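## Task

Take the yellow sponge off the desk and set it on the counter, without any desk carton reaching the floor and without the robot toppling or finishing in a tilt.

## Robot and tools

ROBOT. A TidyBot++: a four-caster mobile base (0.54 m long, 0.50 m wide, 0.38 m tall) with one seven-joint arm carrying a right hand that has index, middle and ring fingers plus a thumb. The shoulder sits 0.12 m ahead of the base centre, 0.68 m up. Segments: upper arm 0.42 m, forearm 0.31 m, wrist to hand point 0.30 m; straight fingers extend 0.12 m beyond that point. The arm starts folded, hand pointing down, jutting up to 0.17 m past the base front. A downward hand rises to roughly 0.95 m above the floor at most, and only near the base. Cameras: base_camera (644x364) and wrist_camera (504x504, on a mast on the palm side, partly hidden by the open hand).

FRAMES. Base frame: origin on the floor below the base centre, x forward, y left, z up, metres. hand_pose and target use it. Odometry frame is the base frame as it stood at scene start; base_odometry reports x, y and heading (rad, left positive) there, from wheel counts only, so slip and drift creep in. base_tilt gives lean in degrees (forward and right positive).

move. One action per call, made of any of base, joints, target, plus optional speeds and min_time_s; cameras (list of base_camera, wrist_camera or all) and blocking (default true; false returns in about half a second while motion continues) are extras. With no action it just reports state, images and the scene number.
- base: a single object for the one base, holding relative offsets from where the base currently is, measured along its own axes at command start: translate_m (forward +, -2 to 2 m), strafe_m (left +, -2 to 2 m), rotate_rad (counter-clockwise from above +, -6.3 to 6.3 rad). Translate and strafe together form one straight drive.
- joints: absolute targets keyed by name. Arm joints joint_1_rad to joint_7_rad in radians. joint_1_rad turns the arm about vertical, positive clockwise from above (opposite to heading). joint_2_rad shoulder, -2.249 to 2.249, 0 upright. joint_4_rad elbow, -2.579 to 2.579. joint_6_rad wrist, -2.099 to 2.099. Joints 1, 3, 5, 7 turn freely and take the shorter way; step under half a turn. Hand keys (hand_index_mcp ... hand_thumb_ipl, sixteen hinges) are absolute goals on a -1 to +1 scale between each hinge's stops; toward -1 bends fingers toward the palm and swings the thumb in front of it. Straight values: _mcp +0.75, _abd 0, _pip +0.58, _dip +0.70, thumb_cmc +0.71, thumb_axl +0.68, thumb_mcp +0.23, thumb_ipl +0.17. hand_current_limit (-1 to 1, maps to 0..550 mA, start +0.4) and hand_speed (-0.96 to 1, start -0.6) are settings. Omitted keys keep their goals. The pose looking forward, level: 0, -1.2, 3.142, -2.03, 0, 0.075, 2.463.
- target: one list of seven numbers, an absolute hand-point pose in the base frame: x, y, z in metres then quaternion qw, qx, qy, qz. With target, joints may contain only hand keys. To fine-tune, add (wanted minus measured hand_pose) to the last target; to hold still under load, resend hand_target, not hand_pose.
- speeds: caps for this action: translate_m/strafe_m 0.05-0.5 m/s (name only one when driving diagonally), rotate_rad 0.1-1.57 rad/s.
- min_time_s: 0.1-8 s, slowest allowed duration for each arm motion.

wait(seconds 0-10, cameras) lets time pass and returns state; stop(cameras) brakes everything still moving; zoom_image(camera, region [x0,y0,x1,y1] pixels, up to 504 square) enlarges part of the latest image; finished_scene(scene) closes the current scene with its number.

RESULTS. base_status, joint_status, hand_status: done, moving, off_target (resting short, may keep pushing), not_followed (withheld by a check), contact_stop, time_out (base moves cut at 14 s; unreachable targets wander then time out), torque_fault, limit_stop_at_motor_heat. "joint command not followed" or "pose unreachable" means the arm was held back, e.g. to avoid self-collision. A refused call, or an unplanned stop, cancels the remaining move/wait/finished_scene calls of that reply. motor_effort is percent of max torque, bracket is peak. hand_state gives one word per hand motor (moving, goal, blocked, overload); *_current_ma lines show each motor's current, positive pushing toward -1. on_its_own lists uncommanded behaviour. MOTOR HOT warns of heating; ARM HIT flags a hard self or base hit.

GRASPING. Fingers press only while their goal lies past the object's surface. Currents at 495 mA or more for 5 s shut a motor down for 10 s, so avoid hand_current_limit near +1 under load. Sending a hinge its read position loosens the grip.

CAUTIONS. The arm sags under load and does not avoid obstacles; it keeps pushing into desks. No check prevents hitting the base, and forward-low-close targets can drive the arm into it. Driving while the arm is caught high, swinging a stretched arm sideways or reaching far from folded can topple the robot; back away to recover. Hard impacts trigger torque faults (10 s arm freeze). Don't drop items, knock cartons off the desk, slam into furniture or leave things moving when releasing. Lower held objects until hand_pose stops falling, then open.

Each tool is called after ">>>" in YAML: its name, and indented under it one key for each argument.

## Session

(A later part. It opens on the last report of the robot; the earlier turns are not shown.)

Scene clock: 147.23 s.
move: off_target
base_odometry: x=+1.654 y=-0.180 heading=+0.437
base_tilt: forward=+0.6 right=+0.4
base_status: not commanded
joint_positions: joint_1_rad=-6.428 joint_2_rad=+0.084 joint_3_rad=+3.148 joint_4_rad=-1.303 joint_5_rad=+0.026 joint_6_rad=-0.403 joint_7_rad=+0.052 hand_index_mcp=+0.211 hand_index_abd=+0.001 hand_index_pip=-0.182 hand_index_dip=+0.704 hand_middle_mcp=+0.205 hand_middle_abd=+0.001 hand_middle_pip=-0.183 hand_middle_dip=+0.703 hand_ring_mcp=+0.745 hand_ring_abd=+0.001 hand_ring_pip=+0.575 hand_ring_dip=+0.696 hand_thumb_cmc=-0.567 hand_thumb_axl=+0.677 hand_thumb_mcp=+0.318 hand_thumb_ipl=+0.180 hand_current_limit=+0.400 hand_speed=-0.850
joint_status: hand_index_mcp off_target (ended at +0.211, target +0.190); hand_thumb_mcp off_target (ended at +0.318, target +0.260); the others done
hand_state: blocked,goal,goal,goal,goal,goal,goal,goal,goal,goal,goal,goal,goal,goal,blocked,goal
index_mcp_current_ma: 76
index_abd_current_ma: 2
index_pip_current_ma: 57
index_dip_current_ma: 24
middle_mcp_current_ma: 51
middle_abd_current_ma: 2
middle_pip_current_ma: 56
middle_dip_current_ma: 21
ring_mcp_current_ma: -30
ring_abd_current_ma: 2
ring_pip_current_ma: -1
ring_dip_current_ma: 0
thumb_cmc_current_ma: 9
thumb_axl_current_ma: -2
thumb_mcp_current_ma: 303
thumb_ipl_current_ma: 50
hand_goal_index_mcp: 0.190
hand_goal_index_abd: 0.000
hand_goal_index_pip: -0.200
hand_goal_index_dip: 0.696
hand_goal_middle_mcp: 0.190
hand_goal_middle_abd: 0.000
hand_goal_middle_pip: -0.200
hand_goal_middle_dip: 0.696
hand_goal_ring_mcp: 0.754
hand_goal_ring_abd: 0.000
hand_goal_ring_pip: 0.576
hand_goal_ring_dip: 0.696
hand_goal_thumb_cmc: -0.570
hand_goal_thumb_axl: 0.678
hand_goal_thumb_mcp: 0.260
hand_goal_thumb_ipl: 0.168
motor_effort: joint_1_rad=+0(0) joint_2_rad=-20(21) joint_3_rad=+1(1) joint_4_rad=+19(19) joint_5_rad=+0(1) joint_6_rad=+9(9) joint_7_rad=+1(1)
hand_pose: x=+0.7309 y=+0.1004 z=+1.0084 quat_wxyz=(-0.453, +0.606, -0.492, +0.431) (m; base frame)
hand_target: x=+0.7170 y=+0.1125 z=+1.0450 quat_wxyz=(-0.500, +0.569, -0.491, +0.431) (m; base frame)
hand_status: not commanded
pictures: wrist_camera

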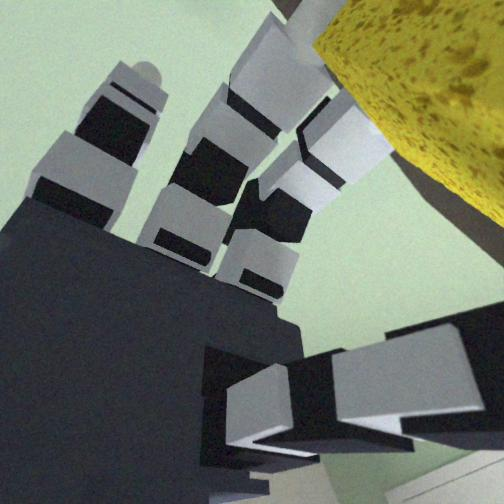

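>>> move:
  joints: {"hand_index_mcp":0.13,"hand_middle_mcp":0.13,"hand_index_pip":-0.24,"hand_middle_pip":-0.24,"hand_thumb_mcp":0.24}

>>> move:
  joints: {"joint_2_rad":-0.05,"joint_4_rad":-1.15}
  min_time_s: 2
  cameras: ["wrist_camera"]

Scene clock: 148.33 s.
move: off_target
base_odometry: x=+1.654 y=-0.180 heading=+0.437
base_tilt: forward=+0.6 right=+0.4
base_status: not commanded
joint_positions: joint_1_rad=-6.428 joint_2_rad=+0.084 joint_3_rad=+3.148 joint_4_rad=-1.303 joint_5_rad=+0.026 joint_6_rad=-0.403 joint_7_rad=+0.052 hand_index_mcp=+0.207 hand_index_abd=+0.000 hand_index_pip=-0.185 hand_index_dip=+0.709 hand_middle_mcp=+0.197 hand_middle_abd=+0.000 hand_middle_pip=-0.184 hand_middle_dip=+0.709 hand_ring_mcp=+0.745 hand_ring_abd=+0.001 hand_ring_pip=+0.575 hand_ring_dip=+0.696 hand_thumb_cmc=-0.564 hand_thumb_axl=+0.677 hand_thumb_mcp=+0.314 hand_thumb_ipl=+0.186 hand_current_limit=+0.400 hand_speed=-0.850
joint_status: hand_index_mcp off_target (ended at +0.207, target +0.130); hand_index_pip off_target (ended at -0.185, target -0.240); hand_middle_mcp off_target (ended at +0.197, target +0.130); hand_middle_pip off_target (ended at -0.184, target -0.240); hand_thumb_mcp off_target (ended at +0.314, target +0.240)
hand_state: blocked,goal,blocked,goal,blocked,goal,blocked,goal,goal,goal,goal,goal,goal,goal,blocked,goal
index_mcp_current_ma: 334
index_abd_current_ma: 0
index_pip_current_ma: 210
index_dip_current_ma: 41
middle_mcp_current_ma: 283
middle_abd_current_ma: 0
middle_pip_current_ma: 217
middle_dip_current_ma: 41
ring_mcp_current_ma: -30
ring_abd_current_ma: 2
ring_pip_current_ma: -1
ring_dip_current_ma: 0
thumb_cmc_current_ma: 18
thumb_axl_current_ma: -2
thumb_mcp_current_ma: 385
thumb_ipl_current_ma: 82
hand_goal_index_mcp: 0.130
hand_goal_index_abd: 0.000
hand_goal_index_pip: -0.240
hand_goal_index_dip: 0.696
hand_goal_middle_mcp: 0.130
hand_goal_middle_abd: 0.000
hand_goal_middle_pip: -0.240
hand_goal_middle_dip: 0.696
hand_goal_ring_mcp: 0.754
hand_goal_ring_abd: 0.000
hand_goal_ring_pip: 0.576
hand_goal_ring_dip: 0.696
hand_goal_thumb_cmc: -0.570
hand_goal_thumb_axl: 0.678
hand_goal_thumb_mcp: 0.240
hand_goal_thumb_ipl: 0.168
motor_effort: joint_1_rad=+0(0) joint_2_rad=-20(21) joint_3_rad=+1(1) joint_4_rad=+19(19) joint_5_rad=-1(1) joint_6_rad=+8(10) joint_7_rad=+1(1)
hand_pose: x=+0.7309 y=+0.1004 z=+1.0085 quat_wxyz=(-0.453, +0.606, -0.492, +0.431) (m; base frame)
hand_target: x=+0.7170 y=+0.1125 z=+1.0450 quat_wxyz=(-0.500, +0.569, -0.491, +0.431) (m; base frame)
hand_status: not commanded
pictures: none

Scene clock: 150.73 s.
move: done
base_odometry: x=+1.654 y=-0.180 heading=+0.437
base_tilt: forward=+0.6 right=+0.4
base_status: not commanded
joint_positions: joint_1_rad=-6.428 joint_2_rad=-0.003 joint_3_rad=+3.148 joint_4_rad=-1.162 joint_5_rad=+0.026 joint_6_rad=-0.403 joint_7_rad=+0.052 hand_index_mcp=+0.207 hand_index_abd=+0.000 hand_index_pip=-0.185 hand_index_dip=+0.709 hand_middle_mcp=+0.195 hand_middle_abd=+0.000 hand_middle_pip=-0.184 hand_middle_dip=+0.710 hand_ring_mcp=+0.745 hand_ring_abd=+0.001 hand_ring_pip=+0.575 hand_ring_dip=+0.696 hand_thumb_cmc=-0.562 hand_thumb_axl=+0.677 hand_thumb_mcp=+0.314 hand_thumb_ipl=+0.187 hand_current_limit=+0.400 hand_speed=-0.850
joint_status: all done
hand_state: blocked,goal,blocked,goal,blocked,goal,blocked,goal,goal,goal,goal,goal,goal,goal,blocked,goal
index_mcp_current_ma: 332
index_abd_current_ma: 0
index_pip_current_ma: 210
index_dip_current_ma: 41
middle_mcp_current_ma: 273
middle_abd_current_ma: 0
middle_pip_current_ma: 217
middle_dip_current_ma: 45
ring_mcp_current_ma: -30
ring_abd_current_ma: 2
ring_pip_current_ma: -1
ring_dip_current_ma: 0
thumb_cmc_current_ma: 25
thumb_axl_current_ma: -2
thumb_mcp_current_ma: 385
thumb_ipl_current_ma: 88
hand_goal_index_mcp: 0.130
hand_goal_index_abd: 0.000
hand_goal_index_pip: -0.240
hand_goal_index_dip: 0.696
hand_goal_middle_mcp: 0.130
hand_goal_middle_abd: 0.000
hand_goal_middle_pip: -0.240
hand_goal_middle_dip: 0.696
hand_goal_ring_mcp: 0.754
hand_goal_ring_abd: 0.000
hand_goal_ring_pip: 0.576
hand_goal_ring_dip: 0.696
hand_goal_thumb_cmc: -0.570
hand_goal_thumb_axl: 0.678
hand_goal_thumb_mcp: 0.240
hand_goal_thumb_ipl: 0.168
motor_effort: joint_1_rad=+0(1) joint_2_rad=-17(21) joint_3_rad=+1(1) joint_4_rad=+18(20) joint_5_rad=+0(1) joint_6_rad=+9(10) joint_7_rad=+1(1)
hand_pose: x=+0.7005 y=+0.0959 z=+1.1447 quat_wxyz=(-0.516, +0.546, -0.444, +0.489) (m; base frame)
hand_target: x=+0.6785 y=+0.1068 z=+1.1997 quat_wxyz=(-0.569, +0.499, -0.431, +0.491) (m; base frame)
hand_status: not commanded
pictures: wrist_camera

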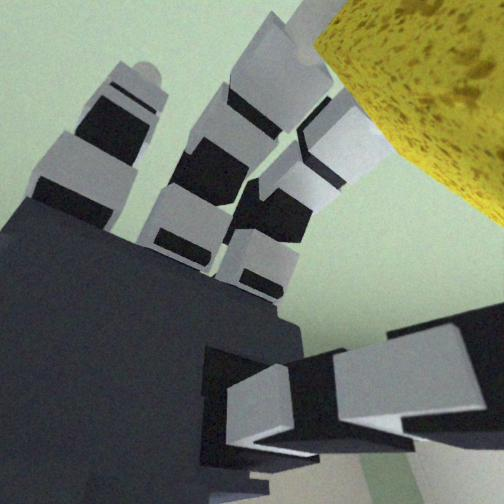

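>>> move:
  base: {"translate_m":-0.7}
  speeds: {"translate_m":0.35}

>>> move:
  base: {"translate_m":-1.1,"strafe_m":0.9,"rotate_rad":3.14}
  speeds: {"rotate_rad":0.8}
  joints: {"joint_2_rad":-0.5,"joint_4_rad":-1.7,"joint_6_rad":-0.45}
  min_time_s: 2.5
  cameras: ["all"]

Scene clock: 156.43 s.
move: done
base_odometry: x=+1.020 y=-0.476 heading=+0.437
base_tilt: forward=+0.6 right=+0.4
base_status: done
joint_positions: joint_1_rad=-6.428 joint_2_rad=-0.020 joint_3_rad=+3.148 joint_4_rad=-1.160 joint_5_rad=+0.026 joint_6_rad=-0.401 joint_7_rad=+0.052 hand_index_mcp=+0.206 hand_index_abd=+0.000 hand_index_pip=-0.185 hand_index_dip=+0.709 hand_middle_mcp=+0.194 hand_middle_abd=-0.001 hand_middle_pip=-0.184 hand_middle_dip=+0.710 hand_ring_mcp=+0.745 hand_ring_abd=+0.001 hand_ring_pip=+0.575 hand_ring_dip=+0.696 hand_thumb_cmc=-0.561 hand_thumb_axl=+0.677 hand_thumb_mcp=+0.314 hand_thumb_ipl=+0.188 hand_current_limit=+0.400 hand_speed=-0.850
joint_status: not commanded
hand_state: blocked,goal,blocked,goal,blocked,goal,blocked,goal,goal,goal,goal,goal,goal,goal,blocked,goal
index_mcp_current_ma: 329
index_abd_current_ma: 0
index_pip_current_ma: 210
index_dip_current_ma: 41
middle_mcp_current_ma: 270
middle_abd_current_ma: -1
middle_pip_current_ma: 217
middle_dip_current_ma: 45
ring_mcp_current_ma: -30
ring_abd_current_ma: 2
ring_pip_current_ma: -1
ring_dip_current_ma: 0
thumb_cmc_current_ma: 26
thumb_axl_current_ma: -2
thumb_mcp_current_ma: 385
thumb_ipl_current_ma: 91
hand_goal_index_mcp: 0.130
hand_goal_index_abd: 0.000
hand_goal_index_pip: -0.240
hand_goal_index_dip: 0.696
hand_goal_middle_mcp: 0.130
hand_goal_middle_abd: 0.000
hand_goal_middle_pip: -0.240
hand_goal_middle_dip: 0.696
hand_goal_ring_mcp: 0.754
hand_goal_ring_abd: 0.000
hand_goal_ring_pip: 0.576
hand_goal_ring_dip: 0.696
hand_goal_thumb_cmc: -0.570
hand_goal_thumb_axl: 0.678
hand_goal_thumb_mcp: 0.240
hand_goal_thumb_ipl: 0.168
motor_effort: joint_1_rad=+0(1) joint_2_rad=-16(21) joint_3_rad=+1(1) joint_4_rad=+18(20) joint_5_rad=+0(1) joint_6_rad=+9(10) joint_7_rad=+1(1)
hand_pose: x=+0.6928 y=+0.0948 z=+1.1560 quat_wxyz=(-0.521, +0.540, -0.440, +0.493) (m; base frame)
hand_target: x=+0.6785 y=+0.1068 z=+1.1997 quat_wxyz=(-0.569, +0.499, -0.431, +0.491) (m; base frame)
hand_status: not commanded
pictures: none

Scene clock: 161.53 s.
move: done
base_odometry: x=-0.358 y=-0.127 heading=-2.706
base_tilt: forward=+0.6 right=+0.4
base_status: done
joint_positions: joint_1_rad=-6.423 joint_2_rad=-0.472 joint_3_rad=+3.148 joint_4_rad=-1.676 joint_5_rad=+0.026 joint_6_rad=-0.401 joint_7_rad=+0.052 hand_index_mcp=+0.206 hand_index_abd=-0.001 hand_index_pip=-0.185 hand_index_dip=+0.709 hand_middle_mcp=+0.194 hand_middle_abd=-0.001 hand_middle_pip=-0.184 hand_middle_dip=+0.710 hand_ring_mcp=+0.745 hand_ring_abd=+0.001 hand_ring_pip=+0.575 hand_ring_dip=+0.696 hand_thumb_cmc=-0.561 hand_thumb_axl=+0.677 hand_thumb_mcp=+0.314 hand_thumb_ipl=+0.188 hand_current_limit=+0.400 hand_speed=-0.850
joint_status: all done
hand_state: blocked,goal,blocked,goal,blocked,goal,blocked,goal,goal,goal,goal,goal,goal,goal,blocked,goal
index_mcp_current_ma: 329
index_abd_current_ma: -1
index_pip_current_ma: 210
index_dip_current_ma: 41
middle_mcp_current_ma: 270
middle_abd_current_ma: -2
middle_pip_current_ma: 217
middle_dip_current_ma: 45
ring_mcp_current_ma: -30
ring_abd_current_ma: 2
ring_pip_current_ma: -1
ring_dip_current_ma: 0
thumb_cmc_current_ma: 28
thumb_axl_current_ma: -2
thumb_mcp_current_ma: 385
thumb_ipl_current_ma: 91
hand_goal_index_mcp: 0.130
hand_goal_index_abd: 0.000
hand_goal_index_pip: -0.240
hand_goal_index_dip: 0.696
hand_goal_middle_mcp: 0.130
hand_goal_middle_abd: 0.000
hand_goal_middle_pip: -0.240
hand_goal_middle_dip: 0.696
hand_goal_ring_mcp: 0.754
hand_goal_ring_abd: 0.000
hand_goal_ring_pip: 0.576
hand_goal_ring_dip: 0.696
hand_goal_thumb_cmc: -0.570
hand_goal_thumb_axl: 0.678
hand_goal_thumb_mcp: 0.240
hand_goal_thumb_ipl: 0.168
motor_effort: joint_1_rad=+0(3) joint_2_rad=-3(19) joint_3_rad=+1(3) joint_4_rad=+19(20) joint_5_rad=+0(1) joint_6_rad=+9(10) joint_7_rad=+1(1)
hand_pose: x=+0.5144 y=+0.0669 z=+1.0726 quat_wxyz=(-0.504, +0.556, -0.456, +0.478) (m; base frame)
hand_target: x=+0.4964 y=+0.0799 z=+1.0564 quat_wxyz=(-0.514, +0.556, -0.480, +0.443) (m; base frame)
hand_status: not commanded
pictures: base_camera, wrist_camera

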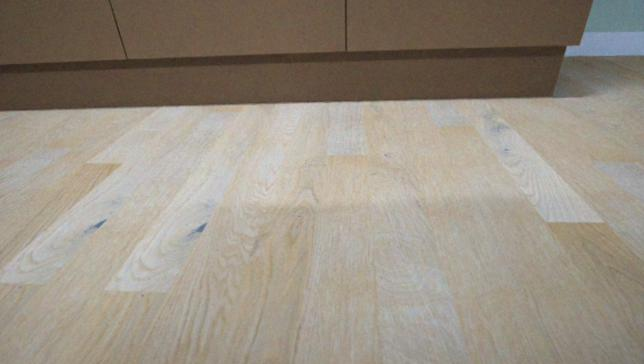

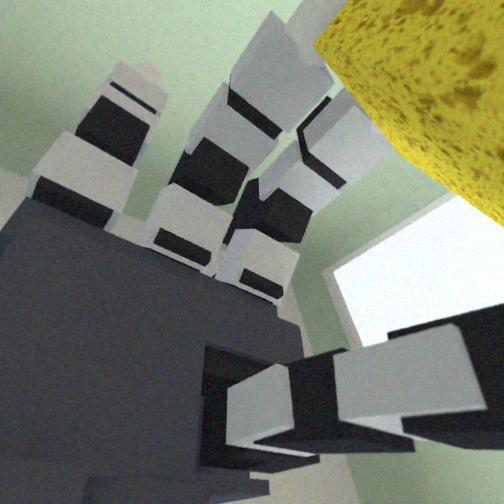

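>>> move:
  joints: {"joint_2_rad":-0.05,"joint_4_rad":-1.15,"joint_6_rad":-0.45}
  min_time_s: 2
  base: {"rotate_rad":0.04}

>>> move:
  base: {"translate_m":0.68,"strafe_m":0.1}
  speeds: {"translate_m":0.3}
  cameras: ["all"]

Scene clock: 166.20 s.
move: done
base_odometry: x=-0.358 y=-0.127 heading=-2.667
base_tilt: forward=+0.6 right=+0.4
base_status: done
joint_positions: joint_1_rad=-6.425 joint_2_rad=-0.074 joint_3_rad=+3.145 joint_4_rad=-1.163 joint_5_rad=+0.026 joint_6_rad=-0.401 joint_7_rad=+0.052 hand_index_mcp=+0.206 hand_index_abd=-0.001 hand_index_pip=-0.185 hand_index_dip=+0.709 hand_middle_mcp=+0.194 hand_middle_abd=-0.001 hand_middle_pip=-0.184 hand_middle_dip=+0.710 hand_ring_mcp=+0.745 hand_ring_abd=+0.001 hand_ring_pip=+0.575 hand_ring_dip=+0.696 hand_thumb_cmc=-0.561 hand_thumb_axl=+0.677 hand_thumb_mcp=+0.314 hand_thumb_ipl=+0.188 hand_current_limit=+0.400 hand_speed=-0.850
joint_status: all done
hand_state: blocked,goal,blocked,goal,blocked,goal,blocked,goal,goal,goal,goal,goal,goal,goal,blocked,goal
index_mcp_current_ma: 329
index_abd_current_ma: -1
index_pip_current_ma: 210
index_dip_current_ma: 42
middle_mcp_current_ma: 269
middle_abd_current_ma: -2
middle_pip_current_ma: 217
middle_dip_current_ma: 45
ring_mcp_current_ma: -30
ring_abd_current_ma: 2
ring_pip_current_ma: -1
ring_dip_current_ma: 0
thumb_cmc_current_ma: 28
thumb_axl_current_ma: -2
thumb_mcp_current_ma: 385
thumb_ipl_current_ma: 91
hand_goal_index_mcp: 0.130
hand_goal_index_abd: 0.000
hand_goal_index_pip: -0.240
hand_goal_index_dip: 0.696
hand_goal_middle_mcp: 0.130
hand_goal_middle_abd: 0.000
hand_goal_middle_pip: -0.240
hand_goal_middle_dip: 0.696
hand_goal_ring_mcp: 0.754
hand_goal_ring_abd: 0.000
hand_goal_ring_pip: 0.576
hand_goal_ring_dip: 0.696
hand_goal_thumb_cmc: -0.570
hand_goal_thumb_axl: 0.678
hand_goal_thumb_mcp: 0.240
hand_goal_thumb_ipl: 0.168
motor_effort: joint_1_rad=+0(1) joint_2_rad=-15(16) joint_3_rad=+1(3) joint_4_rad=+18(20) joint_5_rad=-1(1) joint_6_rad=+9(10) joint_7_rad=+1(1)
hand_pose: x=+0.6671 y=+0.0909 z=+1.1847 quat_wxyz=(-0.533, +0.526, -0.429, +0.505) (m; base frame)
hand_target: x=+0.6718 y=+0.1058 z=+1.1659 quat_wxyz=(-0.541, +0.530, -0.457, +0.467) (m; base frame)
hand_status: not commanded
pictures: none

Scene clock: 169.40 s.
move: done
base_odometry: x=-0.917 y=-0.526 heading=-2.666
base_tilt: forward=+0.6 right=+0.4
base_status: done
joint_positions: joint_1_rad=-6.425 joint_2_rad=-0.060 joint_3_rad=+3.145 joint_4_rad=-1.161 joint_5_rad=+0.026 joint_6_rad=-0.401 joint_7_rad=+0.052 hand_index_mcp=+0.206 hand_index_abd=-0.001 hand_index_pip=-0.185 hand_index_dip=+0.709 hand_middle_mcp=+0.194 hand_middle_abd=-0.001 hand_middle_pip=-0.184 hand_middle_dip=+0.710 hand_ring_mcp=+0.745 hand_ring_abd=+0.001 hand_ring_pip=+0.575 hand_ring_dip=+0.696 hand_thumb_cmc=-0.561 hand_thumb_axl=+0.677 hand_thumb_mcp=+0.314 hand_thumb_ipl=+0.188 hand_current_limit=+0.400 hand_speed=-0.850
joint_status: not commanded
hand_state: blocked,goal,blocked,goal,blocked,goal,blocked,goal,goal,goal,goal,goal,goal,goal,blocked,goal
index_mcp_current_ma: 328
index_abd_current_ma: -1
index_pip_current_ma: 210
index_dip_current_ma: 42
middle_mcp_current_ma: 267
middle_abd_current_ma: -2
middle_pip_current_ma: 217
middle_dip_current_ma: 46
ring_mcp_current_ma: -30
ring_abd_current_ma: 2
ring_pip_current_ma: -1
ring_dip_current_ma: 0
thumb_cmc_current_ma: 28
thumb_axl_current_ma: -2
thumb_mcp_current_ma: 385
thumb_ipl_current_ma: 92
hand_goal_index_mcp: 0.130
hand_goal_index_abd: 0.000
hand_goal_index_pip: -0.240
hand_goal_index_dip: 0.696
hand_goal_middle_mcp: 0.130
hand_goal_middle_abd: 0.000
hand_goal_middle_pip: -0.240
hand_goal_middle_dip: 0.696
hand_goal_ring_mcp: 0.754
hand_goal_ring_abd: 0.000
hand_goal_ring_pip: 0.576
hand_goal_ring_dip: 0.696
hand_goal_thumb_cmc: -0.570
hand_goal_thumb_axl: 0.678
hand_goal_thumb_mcp: 0.240
hand_goal_thumb_ipl: 0.168
motor_effort: joint_1_rad=+0(1) joint_2_rad=-15(18) joint_3_rad=+1(1) joint_4_rad=+18(19) joint_5_rad=+0(1) joint_6_rad=+9(10) joint_7_rad=+1(1)
hand_pose: x=+0.6734 y=+0.0918 z=+1.1788 quat_wxyz=(-0.531, +0.529, -0.431, +0.503) (m; base frame)
hand_target: x=+0.6718 y=+0.1058 z=+1.1659 quat_wxyz=(-0.541, +0.530, -0.457, +0.467) (m; base frame)
hand_status: not commanded
pictures: base_camera, wrist_camera

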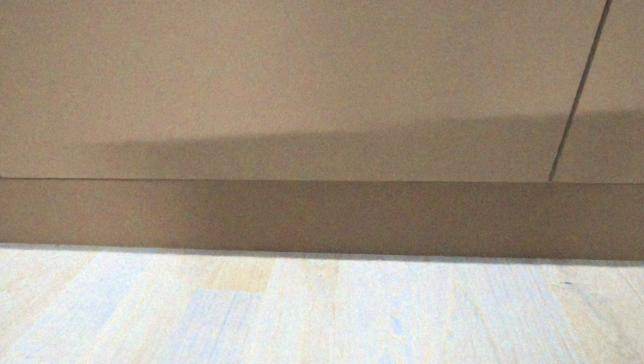

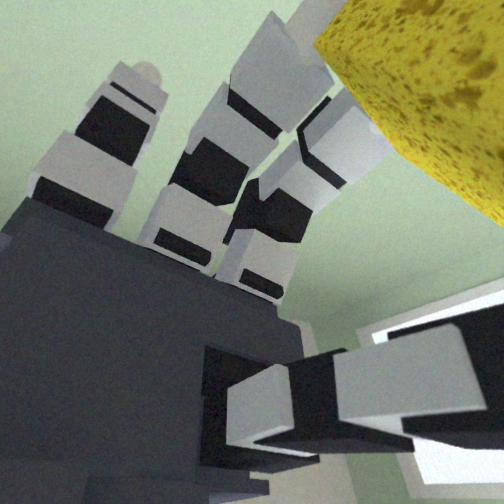

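>>> move:
  base: {"translate_m":0.15}
  speeds: {"translate_m":0.15}

>>> move:
  joints: {"joint_2_rad":0.0,"joint_4_rad":-1.27}
  min_time_s: 2
  cameras: ["all"]

Scene clock: 171.90 s.
move: done
base_odometry: x=-1.050 y=-0.595 heading=-2.665
base_tilt: forward=+0.6 right=+0.4
base_status: done
joint_positions: joint_1_rad=-6.425 joint_2_rad=-0.056 joint_3_rad=+3.145 joint_4_rad=-1.160 joint_5_rad=+0.026 joint_6_rad=-0.401 joint_7_rad=+0.052 hand_index_mcp=+0.206 hand_index_abd=-0.001 hand_index_pip=-0.185 hand_index_dip=+0.709 hand_middle_mcp=+0.194 hand_middle_abd=-0.001 hand_middle_pip=-0.184 hand_middle_dip=+0.710 hand_ring_mcp=+0.745 hand_ring_abd=+0.001 hand_ring_pip=+0.575 hand_ring_dip=+0.696 hand_thumb_cmc=-0.561 hand_thumb_axl=+0.677 hand_thumb_mcp=+0.314 hand_thumb_ipl=+0.188 hand_current_limit=+0.400 hand_speed=-0.850
joint_status: not commanded
hand_state: blocked,goal,blocked,goal,blocked,goal,blocked,goal,goal,goal,goal,goal,goal,goal,blocked,goal
index_mcp_current_ma: 328
index_abd_current_ma: -1
index_pip_current_ma: 210
index_dip_current_ma: 42
middle_mcp_current_ma: 267
middle_abd_current_ma: -2
middle_pip_current_ma: 217
middle_dip_current_ma: 46
ring_mcp_current_ma: -30
ring_abd_current_ma: 2
ring_pip_current_ma: -1
ring_dip_current_ma: 0
thumb_cmc_current_ma: 28
thumb_axl_current_ma: -2
thumb_mcp_current_ma: 385
thumb_ipl_current_ma: 92
hand_goal_index_mcp: 0.130
hand_goal_index_abd: 0.000
hand_goal_index_pip: -0.240
hand_goal_index_dip: 0.696
hand_goal_middle_mcp: 0.130
hand_goal_middle_abd: 0.000
hand_goal_middle_pip: -0.240
hand_goal_middle_dip: 0.696
hand_goal_ring_mcp: 0.754
hand_goal_ring_abd: 0.000
hand_goal_ring_pip: 0.576
hand_goal_ring_dip: 0.696
hand_goal_thumb_cmc: -0.570
hand_goal_thumb_axl: 0.678
hand_goal_thumb_mcp: 0.240
hand_goal_thumb_ipl: 0.168
motor_effort: joint_1_rad=+0(1) joint_2_rad=-14(18) joint_3_rad=+1(2) joint_4_rad=+18(19) joint_5_rad=+1(1) joint_6_rad=+9(10) joint_7_rad=+1(1)
hand_pose: x=+0.6752 y=+0.0920 z=+1.1773 quat_wxyz=(-0.530, +0.529, -0.432, +0.502) (m; base frame)
hand_target: x=+0.6718 y=+0.1058 z=+1.1659 quat_wxyz=(-0.541, +0.530, -0.457, +0.467) (m; base frame)
hand_status: not commanded
pictures: none

Scene clock: 174.20 s.
move: done
base_odometry: x=-1.050 y=-0.595 heading=-2.665
base_tilt: forward=+0.6 right=+0.4
base_status: not commanded
joint_positions: joint_1_rad=-6.425 joint_2_rad=-0.029 joint_3_rad=+3.145 joint_4_rad=-1.244 joint_5_rad=+0.026 joint_6_rad=-0.401 joint_7_rad=+0.052 hand_index_mcp=+0.206 hand_index_abd=-0.001 hand_index_pip=-0.185 hand_index_dip=+0.709 hand_middle_mcp=+0.194 hand_middle_abd=-0.001 hand_middle_pip=-0.184 hand_middle_dip=+0.710 hand_ring_mcp=+0.745 hand_ring_abd=+0.001 hand_ring_pip=+0.575 hand_ring_dip=+0.696 hand_thumb_cmc=-0.561 hand_thumb_axl=+0.677 hand_thumb_mcp=+0.314 hand_thumb_ipl=+0.188 hand_current_limit=+0.400 hand_speed=-0.850
joint_status: all done
hand_state: blocked,goal,blocked,goal,blocked,goal,blocked,goal,goal,goal,goal,goal,goal,goal,blocked,goal
index_mcp_current_ma: 328
index_abd_current_ma: -1
index_pip_current_ma: 210
index_dip_current_ma: 42
middle_mcp_current_ma: 267
middle_abd_current_ma: -2
middle_pip_current_ma: 217
middle_dip_current_ma: 46
ring_mcp_current_ma: -30
ring_abd_current_ma: 2
ring_pip_current_ma: -1
ring_dip_current_ma: 0
thumb_cmc_current_ma: 28
thumb_axl_current_ma: -2
thumb_mcp_current_ma: 385
thumb_ipl_current_ma: 92
hand_goal_index_mcp: 0.130
hand_goal_index_abd: 0.000
hand_goal_index_pip: -0.240
hand_goal_index_dip: 0.696
hand_goal_middle_mcp: 0.130
hand_goal_middle_abd: 0.000
hand_goal_middle_pip: -0.240
hand_goal_middle_dip: 0.696
hand_goal_ring_mcp: 0.754
hand_goal_ring_abd: 0.000
hand_goal_ring_pip: 0.576
hand_goal_ring_dip: 0.696
hand_goal_thumb_cmc: -0.570
hand_goal_thumb_axl: 0.678
hand_goal_thumb_mcp: 0.240
hand_goal_thumb_ipl: 0.168
motor_effort: joint_1_rad=+0(1) joint_2_rad=-15(18) joint_3_rad=+1(1) joint_4_rad=+18(20) joint_5_rad=+0(1) joint_6_rad=+9(10) joint_7_rad=+1(1)
hand_pose: x=+0.6912 y=+0.0943 z=+1.1124 quat_wxyz=(-0.502, +0.560, -0.456, +0.476) (m; base frame)
hand_target: x=+0.6949 y=+0.1092 z=+1.0668 quat_wxyz=(-0.494, +0.574, -0.495, +0.426) (m; base frame)
hand_status: not commanded
pictures: base_camera, wrist_camera

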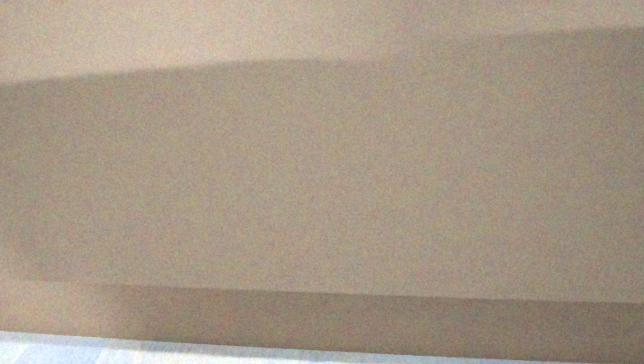

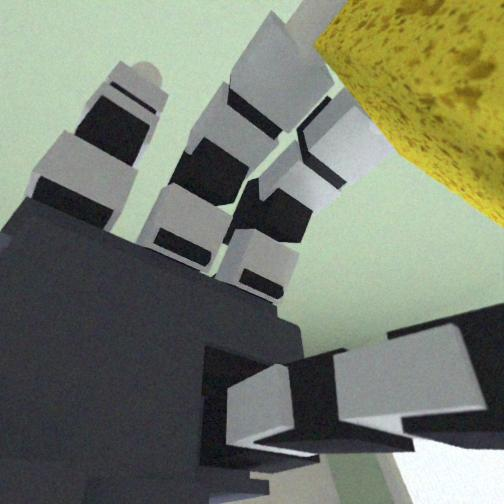

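>>> move:
  joints: {"joint_2_rad":0.05,"joint_4_rad":-1.32}
  min_time_s: 2.5

>>> move:
  joints: {"joint_2_rad":0.08,"joint_4_rad":-1.34}
  min_time_s: 1.5
  cameras: ["wrist_camera"]

Scene clock: 177.73 s.
move: done
base_odometry: x=-1.050 y=-0.595 heading=-2.665
base_tilt: forward=+0.6 right=+0.4
base_status: not commanded
joint_positions: joint_1_rad=-6.425 joint_2_rad=+0.018 joint_3_rad=+3.145 joint_4_rad=-1.292 joint_5_rad=+0.026 joint_6_rad=-0.401 joint_7_rad=+0.052 hand_index_mcp=+0.206 hand_index_abd=-0.001 hand_index_pip=-0.185 hand_index_dip=+0.709 hand_middle_mcp=+0.194 hand_middle_abd=-0.001 hand_middle_pip=-0.184 hand_middle_dip=+0.710 hand_ring_mcp=+0.745 hand_ring_abd=+0.001 hand_ring_pip=+0.575 hand_ring_dip=+0.696 hand_thumb_cmc=-0.561 hand_thumb_axl=+0.677 hand_thumb_mcp=+0.314 hand_thumb_ipl=+0.188 hand_current_limit=+0.400 hand_speed=-0.850
joint_status: all done
hand_state: blocked,goal,blocked,goal,blocked,goal,blocked,goal,goal,goal,goal,goal,goal,goal,blocked,goal
index_mcp_current_ma: 328
index_abd_current_ma: -1
index_pip_current_ma: 210
index_dip_current_ma: 42
middle_mcp_current_ma: 267
middle_abd_current_ma: -2
middle_pip_current_ma: 217
middle_dip_current_ma: 46
ring_mcp_current_ma: -30
ring_abd_current_ma: 2
ring_pip_current_ma: -1
ring_dip_current_ma: 0
thumb_cmc_current_ma: 28
thumb_axl_current_ma: -2
thumb_mcp_current_ma: 385
thumb_ipl_current_ma: 92
hand_goal_index_mcp: 0.130
hand_goal_index_abd: 0.000
hand_goal_index_pip: -0.240
hand_goal_index_dip: 0.696
hand_goal_middle_mcp: 0.130
hand_goal_middle_abd: 0.000
hand_goal_middle_pip: -0.240
hand_goal_middle_dip: 0.696
hand_goal_ring_mcp: 0.754
hand_goal_ring_abd: 0.000
hand_goal_ring_pip: 0.576
hand_goal_ring_dip: 0.696
hand_goal_thumb_cmc: -0.570
hand_goal_thumb_axl: 0.678
hand_goal_thumb_mcp: 0.240
hand_goal_thumb_ipl: 0.168
motor_effort: joint_1_rad=+0(0) joint_2_rad=-18(20) joint_3_rad=+1(1) joint_4_rad=+19(20) joint_5_rad=+0(1) joint_6_rad=+8(10) joint_7_rad=+1(1)
hand_pose: x=+0.7092 y=+0.0969 z=+1.0558 quat_wxyz=(-0.476, +0.586, -0.476, +0.452) (m; base frame)
hand_target: x=+0.7093 y=+0.1114 z=+1.0080 quat_wxyz=(-0.465, +0.598, -0.516, +0.401) (m; base frame)
hand_status: not commanded
pictures: none

Scene clock: 179.53 s.
move: done
base_odometry: x=-1.050 y=-0.595 heading=-2.665
base_tilt: forward=+0.6 right=+0.4
base_status: not commanded
joint_positions: joint_1_rad=-6.425 joint_2_rad=+0.047 joint_3_rad=+3.145 joint_4_rad=-1.312 joint_5_rad=+0.026 joint_6_rad=-0.401 joint_7_rad=+0.052 hand_index_mcp=+0.206 hand_index_abd=-0.001 hand_index_pip=-0.185 hand_index_dip=+0.709 hand_middle_mcp=+0.194 hand_middle_abd=-0.001 hand_middle_pip=-0.184 hand_middle_dip=+0.710 hand_ring_mcp=+0.745 hand_ring_abd=+0.001 hand_ring_pip=+0.575 hand_ring_dip=+0.696 hand_thumb_cmc=-0.561 hand_thumb_axl=+0.677 hand_thumb_mcp=+0.314 hand_thumb_ipl=+0.188 hand_current_limit=+0.400 hand_speed=-0.850
joint_status: all done
hand_state: blocked,goal,blocked,goal,blocked,goal,blocked,goal,goal,goal,goal,goal,goal,goal,blocked,goal
index_mcp_current_ma: 328
index_abd_current_ma: -1
index_pip_current_ma: 210
index_dip_current_ma: 42
middle_mcp_current_ma: 267
middle_abd_current_ma: -2
middle_pip_current_ma: 217
middle_dip_current_ma: 46
ring_mcp_current_ma: -30
ring_abd_current_ma: 2
ring_pip_current_ma: -1
ring_dip_current_ma: 0
thumb_cmc_current_ma: 28
thumb_axl_current_ma: -2
thumb_mcp_current_ma: 385
thumb_ipl_current_ma: 92
hand_goal_index_mcp: 0.130
hand_goal_index_abd: 0.000
hand_goal_index_pip: -0.240
hand_goal_index_dip: 0.696
hand_goal_middle_mcp: 0.130
hand_goal_middle_abd: 0.000
hand_goal_middle_pip: -0.240
hand_goal_middle_dip: 0.696
hand_goal_ring_mcp: 0.754
hand_goal_ring_abd: 0.000
hand_goal_ring_pip: 0.576
hand_goal_ring_dip: 0.696
hand_goal_thumb_cmc: -0.570
hand_goal_thumb_axl: 0.678
hand_goal_thumb_mcp: 0.240
hand_goal_thumb_ipl: 0.168
motor_effort: joint_1_rad=+0(1) joint_2_rad=-19(20) joint_3_rad=+1(1) joint_4_rad=+19(21) joint_5_rad=-1(1) joint_6_rad=+9(10) joint_7_rad=+1(1)
hand_pose: x=+0.7184 y=+0.0982 z=+1.0265 quat_wxyz=(-0.462, +0.598, -0.486, +0.439) (m; base frame)
hand_target: x=+0.7164 y=+0.1124 z=+0.9784 quat_wxyz=(-0.449, +0.609, -0.526, +0.388) (m; base frame)
hand_status: not commanded
pictures: wrist_camera

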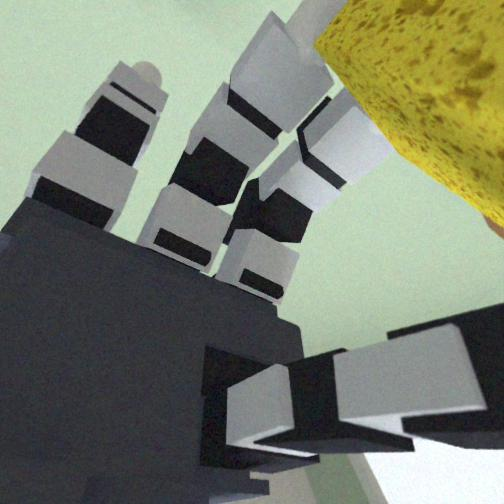

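>>> move:
  joints: {"joint_2_rad":0.11,"joint_4_rad":-1.36}
  min_time_s: 1.5
  cameras: ["wrist_camera"]

>>> move:
  joints: {"joint_2_rad":0.125,"joint_4_rad":-1.37}
  min_time_s: 1.5
  cameras: ["wrist_camera"]

Scene clock: 181.87 s.
move: done
base_odometry: x=-1.050 y=-0.595 heading=-2.665
base_tilt: forward=+0.6 right=+0.4
base_status: not commanded
joint_positions: joint_1_rad=-6.425 joint_2_rad=+0.077 joint_3_rad=+3.145 joint_4_rad=-1.332 joint_5_rad=+0.026 joint_6_rad=-0.401 joint_7_rad=+0.052 hand_index_mcp=+0.206 hand_index_abd=-0.001 hand_index_pip=-0.185 hand_index_dip=+0.709 hand_middle_mcp=+0.194 hand_middle_abd=-0.001 hand_middle_pip=-0.184 hand_middle_dip=+0.710 hand_ring_mcp=+0.745 hand_ring_abd=+0.001 hand_ring_pip=+0.575 hand_ring_dip=+0.696 hand_thumb_cmc=-0.561 hand_thumb_axl=+0.677 hand_thumb_mcp=+0.314 hand_thumb_ipl=+0.188 hand_current_limit=+0.400 hand_speed=-0.850
joint_status: all done
hand_state: blocked,goal,blocked,goal,blocked,goal,blocked,goal,goal,goal,goal,goal,goal,goal,blocked,goal
index_mcp_current_ma: 328
index_abd_current_ma: -1
index_pip_current_ma: 210
index_dip_current_ma: 42
middle_mcp_current_ma: 267
middle_abd_current_ma: -2
middle_pip_current_ma: 217
middle_dip_current_ma: 46
ring_mcp_current_ma: -30
ring_abd_current_ma: 2
ring_pip_current_ma: -1
ring_dip_current_ma: 0
thumb_cmc_current_ma: 28
thumb_axl_current_ma: -2
thumb_mcp_current_ma: 385
thumb_ipl_current_ma: 92
hand_goal_index_mcp: 0.130
hand_goal_index_abd: 0.000
hand_goal_index_pip: -0.240
hand_goal_index_dip: 0.696
hand_goal_middle_mcp: 0.130
hand_goal_middle_abd: 0.000
hand_goal_middle_pip: -0.240
hand_goal_middle_dip: 0.696
hand_goal_ring_mcp: 0.754
hand_goal_ring_abd: 0.000
hand_goal_ring_pip: 0.576
hand_goal_ring_dip: 0.696
hand_goal_thumb_cmc: -0.570
hand_goal_thumb_axl: 0.678
hand_goal_thumb_mcp: 0.240
hand_goal_thumb_ipl: 0.168
motor_effort: joint_1_rad=+0(0) joint_2_rad=-20(21) joint_3_rad=+1(1) joint_4_rad=+19(21) joint_5_rad=+0(1) joint_6_rad=+9(10) joint_7_rad=+1(1)
hand_pose: x=+0.7263 y=+0.0993 z=+0.9968 quat_wxyz=(-0.448, +0.610, -0.496, +0.426) (m; base frame)
hand_target: x=+0.7221 y=+0.1133 z=+0.9486 quat_wxyz=(-0.434, +0.620, -0.535, +0.375) (m; base frame)
hand_status: not commanded
pictures: wrist_camera

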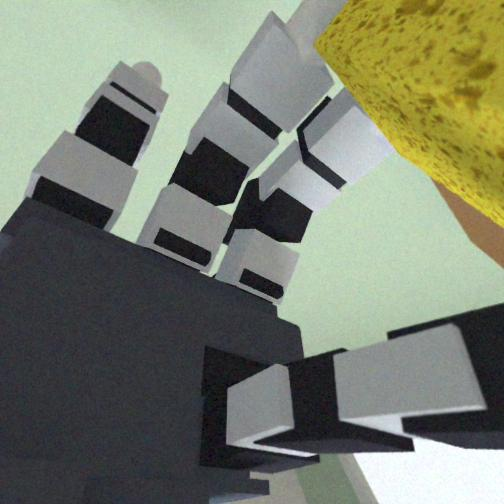

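Scene clock: 183.67 s.
move: done
base_odometry: x=-1.050 y=-0.595 heading=-2.665
base_tilt: forward=+0.6 right=+0.4
base_status: not commanded
joint_positions: joint_1_rad=-6.425 joint_2_rad=+0.091 joint_3_rad=+3.145 joint_4_rad=-1.341 joint_5_rad=+0.026 joint_6_rad=-0.401 joint_7_rad=+0.052 hand_index_mcp=+0.206 hand_index_abd=-0.001 hand_index_pip=-0.185 hand_index_dip=+0.709 hand_middle_mcp=+0.194 hand_middle_abd=-0.001 hand_middle_pip=-0.184 hand_middle_dip=+0.710 hand_ring_mcp=+0.745 hand_ring_abd=+0.001 hand_ring_pip=+0.575 hand_ring_dip=+0.696 hand_thumb_cmc=-0.561 hand_thumb_axl=+0.677 hand_thumb_mcp=+0.314 hand_thumb_ipl=+0.188 hand_current_limit=+0.400 hand_speed=-0.850
joint_status: all done
hand_state: blocked,goal,blocked,goal,blocked,goal,blocked,goal,goal,goal,goal,goal,goal,goal,blocked,goal
index_mcp_current_ma: 328
index_abd_current_ma: -1
index_pip_current_ma: 210
index_dip_current_ma: 42
middle_mcp_current_ma: 267
middle_abd_current_ma: -2
middle_pip_current_ma: 217
middle_dip_current_ma: 46
ring_mcp_current_ma: -30
ring_abd_current_ma: 2
ring_pip_current_ma: -1
ring_dip_current_ma: 0
thumb_cmc_current_ma: 28
thumb_axl_current_ma: -2
thumb_mcp_current_ma: 385
thumb_ipl_current_ma: 92
hand_goal_index_mcp: 0.130
hand_goal_index_abd: 0.000
hand_goal_index_pip: -0.240
hand_goal_index_dip: 0.696
hand_goal_middle_mcp: 0.130
hand_goal_middle_abd: 0.000
hand_goal_middle_pip: -0.240
hand_goal_middle_dip: 0.696
hand_goal_ring_mcp: 0.754
hand_goal_ring_abd: 0.000
hand_goal_ring_pip: 0.576
hand_goal_ring_dip: 0.696
hand_goal_thumb_cmc: -0.570
hand_goal_thumb_axl: 0.678
hand_goal_thumb_mcp: 0.240
hand_goal_thumb_ipl: 0.168
motor_effort: joint_1_rad=+0(1) joint_2_rad=-21(22) joint_3_rad=+0(1) joint_4_rad=+19(21) joint_5_rad=-1(1) joint_6_rad=+8(10) joint_7_rad=+1(1)
hand_pose: x=+0.7294 y=+0.0997 z=+0.9827 quat_wxyz=(-0.441, +0.616, -0.500, +0.420) (m; base frame)
hand_target: x=+0.7243 y=+0.1136 z=+0.9338 quat_wxyz=(-0.426, +0.625, -0.540, +0.368) (m; base frame)
hand_status: not commanded
pictures: wrist_camera

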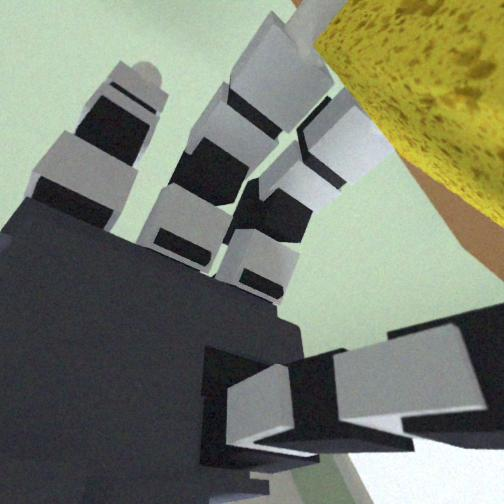

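>>> move:
  joints: {"joint_2_rad":0.14,"joint_4_rad":-1.38}
  min_time_s: 1.5

>>> move:
  joints: {"joint_2_rad":0.155,"joint_4_rad":-1.39}
  min_time_s: 1.5
  cameras: ["wrist_camera"]

Scene clock: 185.93 s.
move: done
base_odometry: x=-1.050 y=-0.595 heading=-2.665
base_tilt: forward=+0.6 right=+0.4
base_status: not commanded
joint_positions: joint_1_rad=-6.425 joint_2_rad=+0.105 joint_3_rad=+3.145 joint_4_rad=-1.351 joint_5_rad=+0.026 joint_6_rad=-0.401 joint_7_rad=+0.052 hand_index_mcp=+0.206 hand_index_abd=-0.001 hand_index_pip=-0.185 hand_index_dip=+0.709 hand_middle_mcp=+0.194 hand_middle_abd=-0.001 hand_middle_pip=-0.184 hand_middle_dip=+0.710 hand_ring_mcp=+0.745 hand_ring_abd=+0.001 hand_ring_pip=+0.575 hand_ring_dip=+0.696 hand_thumb_cmc=-0.561 hand_thumb_axl=+0.677 hand_thumb_mcp=+0.314 hand_thumb_ipl=+0.188 hand_current_limit=+0.400 hand_speed=-0.850
joint_status: all done
hand_state: blocked,goal,blocked,goal,blocked,goal,blocked,goal,goal,goal,goal,goal,goal,goal,blocked,blocked
index_mcp_current_ma: 328
index_abd_current_ma: -1
index_pip_current_ma: 210
index_dip_current_ma: 42
middle_mcp_current_ma: 267
middle_abd_current_ma: -2
middle_pip_current_ma: 217
middle_dip_current_ma: 46
ring_mcp_current_ma: -30
ring_abd_current_ma: 2
ring_pip_current_ma: -1
ring_dip_current_ma: 0
thumb_cmc_current_ma: 28
thumb_axl_current_ma: -2
thumb_mcp_current_ma: 385
thumb_ipl_current_ma: 93
hand_goal_index_mcp: 0.130
hand_goal_index_abd: 0.000
hand_goal_index_pip: -0.240
hand_goal_index_dip: 0.696
hand_goal_middle_mcp: 0.130
hand_goal_middle_abd: 0.000
hand_goal_middle_pip: -0.240
hand_goal_middle_dip: 0.696
hand_goal_ring_mcp: 0.754
hand_goal_ring_abd: 0.000
hand_goal_ring_pip: 0.576
hand_goal_ring_dip: 0.696
hand_goal_thumb_cmc: -0.570
hand_goal_thumb_axl: 0.678
hand_goal_thumb_mcp: 0.240
hand_goal_thumb_ipl: 0.168
motor_effort: joint_1_rad=+0(1) joint_2_rad=-21(22) joint_3_rad=+1(1) joint_4_rad=+19(20) joint_5_rad=+0(1) joint_6_rad=+8(10) joint_7_rad=+1(1)
hand_pose: x=+0.7323 y=+0.1002 z=+0.9686 quat_wxyz=(-0.434, +0.621, -0.505, +0.413) (m; base frame)
hand_target: x=+0.7263 y=+0.1139 z=+0.9189 quat_wxyz=(-0.418, +0.631, -0.545, +0.361) (m; base frame)
hand_status: not commanded
pictures: none

Scene clock: 187.73 s.
move: done
base_odometry: x=-1.050 y=-0.595 heading=-2.665
base_tilt: forward=+0.6 right=+0.4
base_status: not commanded
joint_positions: joint_1_rad=-6.425 joint_2_rad=+0.105 joint_3_rad=+3.145 joint_4_rad=-1.351 joint_5_rad=+0.026 joint_6_rad=-0.401 joint_7_rad=+0.052 hand_index_mcp=+0.206 hand_index_abd=-0.001 hand_index_pip=-0.187 hand_index_dip=+0.709 hand_middle_mcp=+0.193 hand_middle_abd=-0.001 hand_middle_pip=-0.184 hand_middle_dip=+0.710 hand_ring_mcp=+0.745 hand_ring_abd=+0.001 hand_ring_pip=+0.575 hand_ring_dip=+0.696 hand_thumb_cmc=-0.561 hand_thumb_axl=+0.677 hand_thumb_mcp=+0.314 hand_thumb_ipl=+0.190 hand_current_limit=+0.400 hand_speed=-0.850
joint_status: all done
hand_state: blocked,goal,blocked,goal,blocked,goal,blocked,goal,goal,goal,goal,goal,goal,goal,blocked,blocked
index_mcp_current_ma: 328
index_abd_current_ma: -1
index_pip_current_ma: 203
index_dip_current_ma: 42
middle_mcp_current_ma: 267
middle_abd_current_ma: -2
middle_pip_current_ma: 215
middle_dip_current_ma: 46
ring_mcp_current_ma: -30
ring_abd_current_ma: 2
ring_pip_current_ma: -1
ring_dip_current_ma: 0
thumb_cmc_current_ma: 28
thumb_axl_current_ma: -2
thumb_mcp_current_ma: 385
thumb_ipl_current_ma: 102
hand_goal_index_mcp: 0.130
hand_goal_index_abd: 0.000
hand_goal_index_pip: -0.240
hand_goal_index_dip: 0.696
hand_goal_middle_mcp: 0.130
hand_goal_middle_abd: 0.000
hand_goal_middle_pip: -0.240
hand_goal_middle_dip: 0.696
hand_goal_ring_mcp: 0.754
hand_goal_ring_abd: 0.000
hand_goal_ring_pip: 0.576
hand_goal_ring_dip: 0.696
hand_goal_thumb_cmc: -0.570
hand_goal_thumb_axl: 0.678
hand_goal_thumb_mcp: 0.240
hand_goal_thumb_ipl: 0.168
motor_effort: joint_1_rad=+0(1) joint_2_rad=-19(21) joint_3_rad=+1(1) joint_4_rad=+17(19) joint_5_rad=+0(1) joint_6_rad=+8(9) joint_7_rad=+1(1)
hand_pose: x=+0.7325 y=+0.1002 z=+0.9681 quat_wxyz=(-0.434, +0.621, -0.505, +0.413) (m; base frame)
hand_target: x=+0.7278 y=+0.1141 z=+0.9041 quat_wxyz=(-0.411, +0.636, -0.549, +0.354) (m; base frame)
hand_status: not commanded
pictures: wrist_camera

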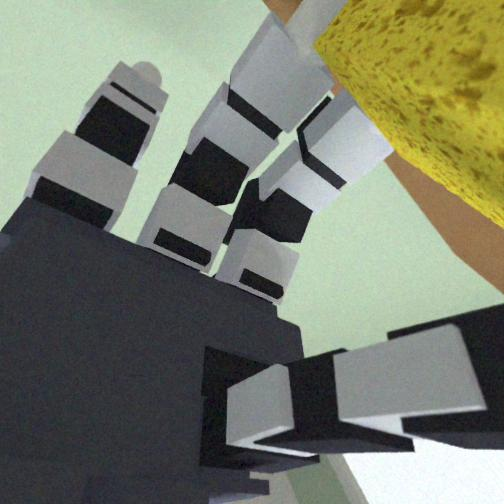

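>>> move:
  joints: {"hand_index_mcp":0.21,"hand_middle_mcp":0.20,"hand_index_pip":-0.18,"hand_middle_pip":-0.18,"hand_thumb_mcp":0.32}

>>> move:
  joints: {"hand_index_mcp":0.33,"hand_middle_mcp":0.33,"hand_index_pip":-0.12,"hand_middle_pip":-0.12,"hand_thumb_mcp":0.46}
  cameras: ["wrist_camera"]

Scene clock: 189.37 s.
move: done
base_odometry: x=-1.050 y=-0.595 heading=-2.665
base_tilt: forward=+0.6 right=+0.4
base_status: not commanded
joint_positions: joint_1_rad=-6.425 joint_2_rad=+0.113 joint_3_rad=+3.145 joint_4_rad=-1.358 joint_5_rad=+0.026 joint_6_rad=-0.401 joint_7_rad=+0.051 hand_index_mcp=+0.214 hand_index_abd=-0.001 hand_index_pip=-0.173 hand_index_dip=+0.702 hand_middle_mcp=+0.202 hand_middle_abd=-0.001 hand_middle_pip=-0.174 hand_middle_dip=+0.702 hand_ring_mcp=+0.745 hand_ring_abd=+0.001 hand_ring_pip=+0.575 hand_ring_dip=+0.696 hand_thumb_cmc=-0.562 hand_thumb_axl=+0.677 hand_thumb_mcp=+0.338 hand_thumb_ipl=+0.182 hand_current_limit=+0.400 hand_speed=-0.850
joint_status: all done
hand_state: goal,goal,goal,goal,goal,goal,goal,goal,goal,goal,goal,goal,goal,goal,goal,goal
index_mcp_current_ma: 11
index_abd_current_ma: -1
index_pip_current_ma: 18
index_dip_current_ma: 17
middle_mcp_current_ma: 5
middle_abd_current_ma: -2
middle_pip_current_ma: 15
middle_dip_current_ma: 17
ring_mcp_current_ma: -30
ring_abd_current_ma: 2
ring_pip_current_ma: -1
ring_dip_current_ma: 0
thumb_cmc_current_ma: 22
thumb_axl_current_ma: -2
thumb_mcp_current_ma: 79
thumb_ipl_current_ma: 60
hand_goal_index_mcp: 0.210
hand_goal_index_abd: 0.000
hand_goal_index_pip: -0.180
hand_goal_index_dip: 0.696
hand_goal_middle_mcp: 0.200
hand_goal_middle_abd: 0.000
hand_goal_middle_pip: -0.180
hand_goal_middle_dip: 0.696
hand_goal_ring_mcp: 0.754
hand_goal_ring_abd: 0.000
hand_goal_ring_pip: 0.576
hand_goal_ring_dip: 0.696
hand_goal_thumb_cmc: -0.570
hand_goal_thumb_axl: 0.678
hand_goal_thumb_mcp: 0.320
hand_goal_thumb_ipl: 0.168
motor_effort: joint_1_rad=+0(1) joint_2_rad=-19(20) joint_3_rad=+1(1) joint_4_rad=+18(19) joint_5_rad=+1(1) joint_6_rad=+8(9) joint_7_rad=+1(1)
hand_pose: x=+0.7338 y=+0.1004 z=+0.9591 quat_wxyz=(-0.430, +0.625, -0.508, +0.409) (m; base frame)
hand_target: x=+0.7278 y=+0.1141 z=+0.9041 quat_wxyz=(-0.411, +0.636, -0.549, +0.354) (m; base frame)
hand_status: not commanded
pictures: none

Scene clock: 190.13 s.
move: off_target
base_odometry: x=-1.050 y=-0.595 heading=-2.665
base_tilt: forward=+0.6 right=+0.4
base_status: not commanded
joint_positions: joint_1_rad=-6.425 joint_2_rad=+0.118 joint_3_rad=+3.145 joint_4_rad=-1.361 joint_5_rad=+0.026 joint_6_rad=-0.401 joint_7_rad=+0.050 hand_index_mcp=+0.295 hand_index_abd=-0.001 hand_index_pip=-0.134 hand_index_dip=+0.689 hand_middle_mcp=+0.317 hand_middle_abd=-0.001 hand_middle_pip=-0.123 hand_middle_dip=+0.699 hand_ring_mcp=+0.745 hand_ring_abd=+0.001 hand_ring_pip=+0.575 hand_ring_dip=+0.696 hand_thumb_cmc=-0.567 hand_thumb_axl=+0.677 hand_thumb_mcp=+0.453 hand_thumb_ipl=+0.170 hand_current_limit=+0.400 hand_speed=-0.850
joint_status: hand_index_mcp off_target (ended at +0.295, target +0.330); the others done
hand_state: blocked,goal,goal,goal,goal,goal,goal,goal,goal,goal,goal,goal,goal,goal,goal,goal
index_mcp_current_ma: -137
index_abd_current_ma: -2
index_pip_current_ma: -43
index_dip_current_ma: -18
middle_mcp_current_ma: -42
middle_abd_current_ma: -2
middle_pip_current_ma: -7
middle_dip_current_ma: 8
ring_mcp_current_ma: -30
ring_abd_current_ma: 2
ring_pip_current_ma: -1
ring_dip_current_ma: 0
thumb_cmc_current_ma: 8
thumb_axl_current_ma: -2
thumb_mcp_current_ma: -26
thumb_ipl_current_ma: 5
hand_goal_index_mcp: 0.330
hand_goal_index_abd: 0.000
hand_goal_index_pip: -0.120
hand_goal_index_dip: 0.696
hand_goal_middle_mcp: 0.330
hand_goal_middle_abd: 0.000
hand_goal_middle_pip: -0.120
hand_goal_middle_dip: 0.696
hand_goal_ring_mcp: 0.754
hand_goal_ring_abd: 0.000
hand_goal_ring_pip: 0.576
hand_goal_ring_dip: 0.696
hand_goal_thumb_cmc: -0.570
hand_goal_thumb_axl: 0.678
hand_goal_thumb_mcp: 0.460
hand_goal_thumb_ipl: 0.168
motor_effort: joint_1_rad=+0(0) joint_2_rad=-18(21) joint_3_rad=+1(1) joint_4_rad=+17(19) joint_5_rad=+0(1) joint_6_rad=+8(9) joint_7_rad=+1(1)
hand_pose: x=+0.7346 y=+0.1006 z=+0.9542 quat_wxyz=(-0.427, +0.627, -0.510, +0.406) (m; base frame)
hand_target: x=+0.7278 y=+0.1141 z=+0.9041 quat_wxyz=(-0.411, +0.636, -0.549, +0.354) (m; base frame)
hand_status: not commanded
pictures: wrist_camera

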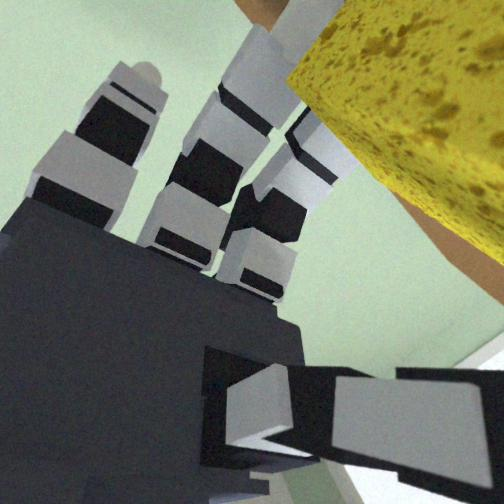

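>>> move:
  joints: {"joint_2_rad":-0.05,"joint_4_rad":-1.15,"hand_index_mcp":0.4,"hand_middle_mcp":0.4}
  min_time_s: 2.5
  cameras: ["wrist_camera"]

Scene clock: 193.40 s.
move: done
base_odometry: x=-1.050 y=-0.595 heading=-2.665
base_tilt: forward=+0.6 right=+0.4
base_status: not commanded
joint_positions: joint_1_rad=-6.425 joint_2_rad=-0.008 joint_3_rad=+3.145 joint_4_rad=-1.160 joint_5_rad=+0.026 joint_6_rad=-0.401 joint_7_rad=+0.050 hand_index_mcp=+0.383 hand_index_abd=-0.001 hand_index_pip=-0.123 hand_index_dip=+0.693 hand_middle_mcp=+0.386 hand_middle_abd=-0.001 hand_middle_pip=-0.123 hand_middle_dip=+0.699 hand_ring_mcp=+0.745 hand_ring_abd=+0.001 hand_ring_pip=+0.575 hand_ring_dip=+0.696 hand_thumb_cmc=-0.567 hand_thumb_axl=+0.677 hand_thumb_mcp=+0.456 hand_thumb_ipl=+0.170 hand_current_limit=+0.400 hand_speed=-0.850
joint_status: all done
hand_state: goal,goal,goal,goal,goal,goal,goal,goal,goal,goal,goal,goal,goal,goal,goal,goal
index_mcp_current_ma: -59
index_abd_current_ma: -2
index_pip_current_ma: -8
index_dip_current_ma: -7
middle_mcp_current_ma: -47
middle_abd_current_ma: -2
middle_pip_current_ma: -7
middle_dip_current_ma: 7
ring_mcp_current_ma: -30
ring_abd_current_ma: 2
ring_pip_current_ma: -1
ring_dip_current_ma: 0
thumb_cmc_current_ma: 8
thumb_axl_current_ma: -2
thumb_mcp_current_ma: -16
thumb_ipl_current_ma: 5
hand_goal_index_mcp: 0.400
hand_goal_index_abd: 0.000
hand_goal_index_pip: -0.120
hand_goal_index_dip: 0.696
hand_goal_middle_mcp: 0.400
hand_goal_middle_abd: 0.000
hand_goal_middle_pip: -0.120
hand_goal_middle_dip: 0.696
hand_goal_ring_mcp: 0.754
hand_goal_ring_abd: 0.000
hand_goal_ring_pip: 0.576
hand_goal_ring_dip: 0.696
hand_goal_thumb_cmc: -0.570
hand_goal_thumb_axl: 0.678
hand_goal_thumb_mcp: 0.460
hand_goal_thumb_ipl: 0.168
motor_effort: joint_1_rad=+0(1) joint_2_rad=-17(23) joint_3_rad=+1(1) joint_4_rad=+18(20) joint_5_rad=+1(1) joint_6_rad=+9(9) joint_7_rad=+1(1)
hand_pose: x=+0.6985 y=+0.0954 z=+1.1489 quat_wxyz=(-0.518, +0.543, -0.443, +0.490) (m; base frame)
hand_target: x=+0.6718 y=+0.1058 z=+1.1659 quat_wxyz=(-0.541, +0.530, -0.457, +0.467) (m; base frame)
hand_status: not commanded
pictures: wrist_camera

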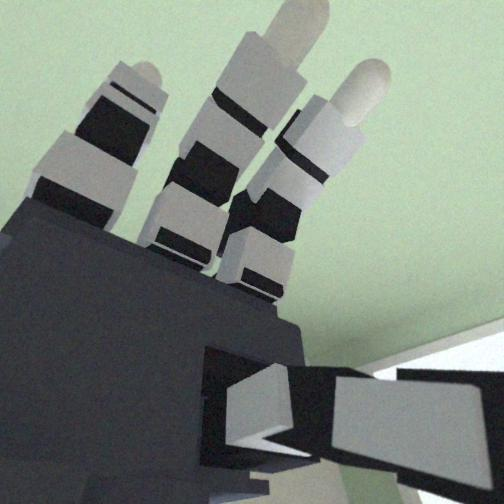

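>>> finished_scene:
  scene: 1

The scene is finished: the task was done.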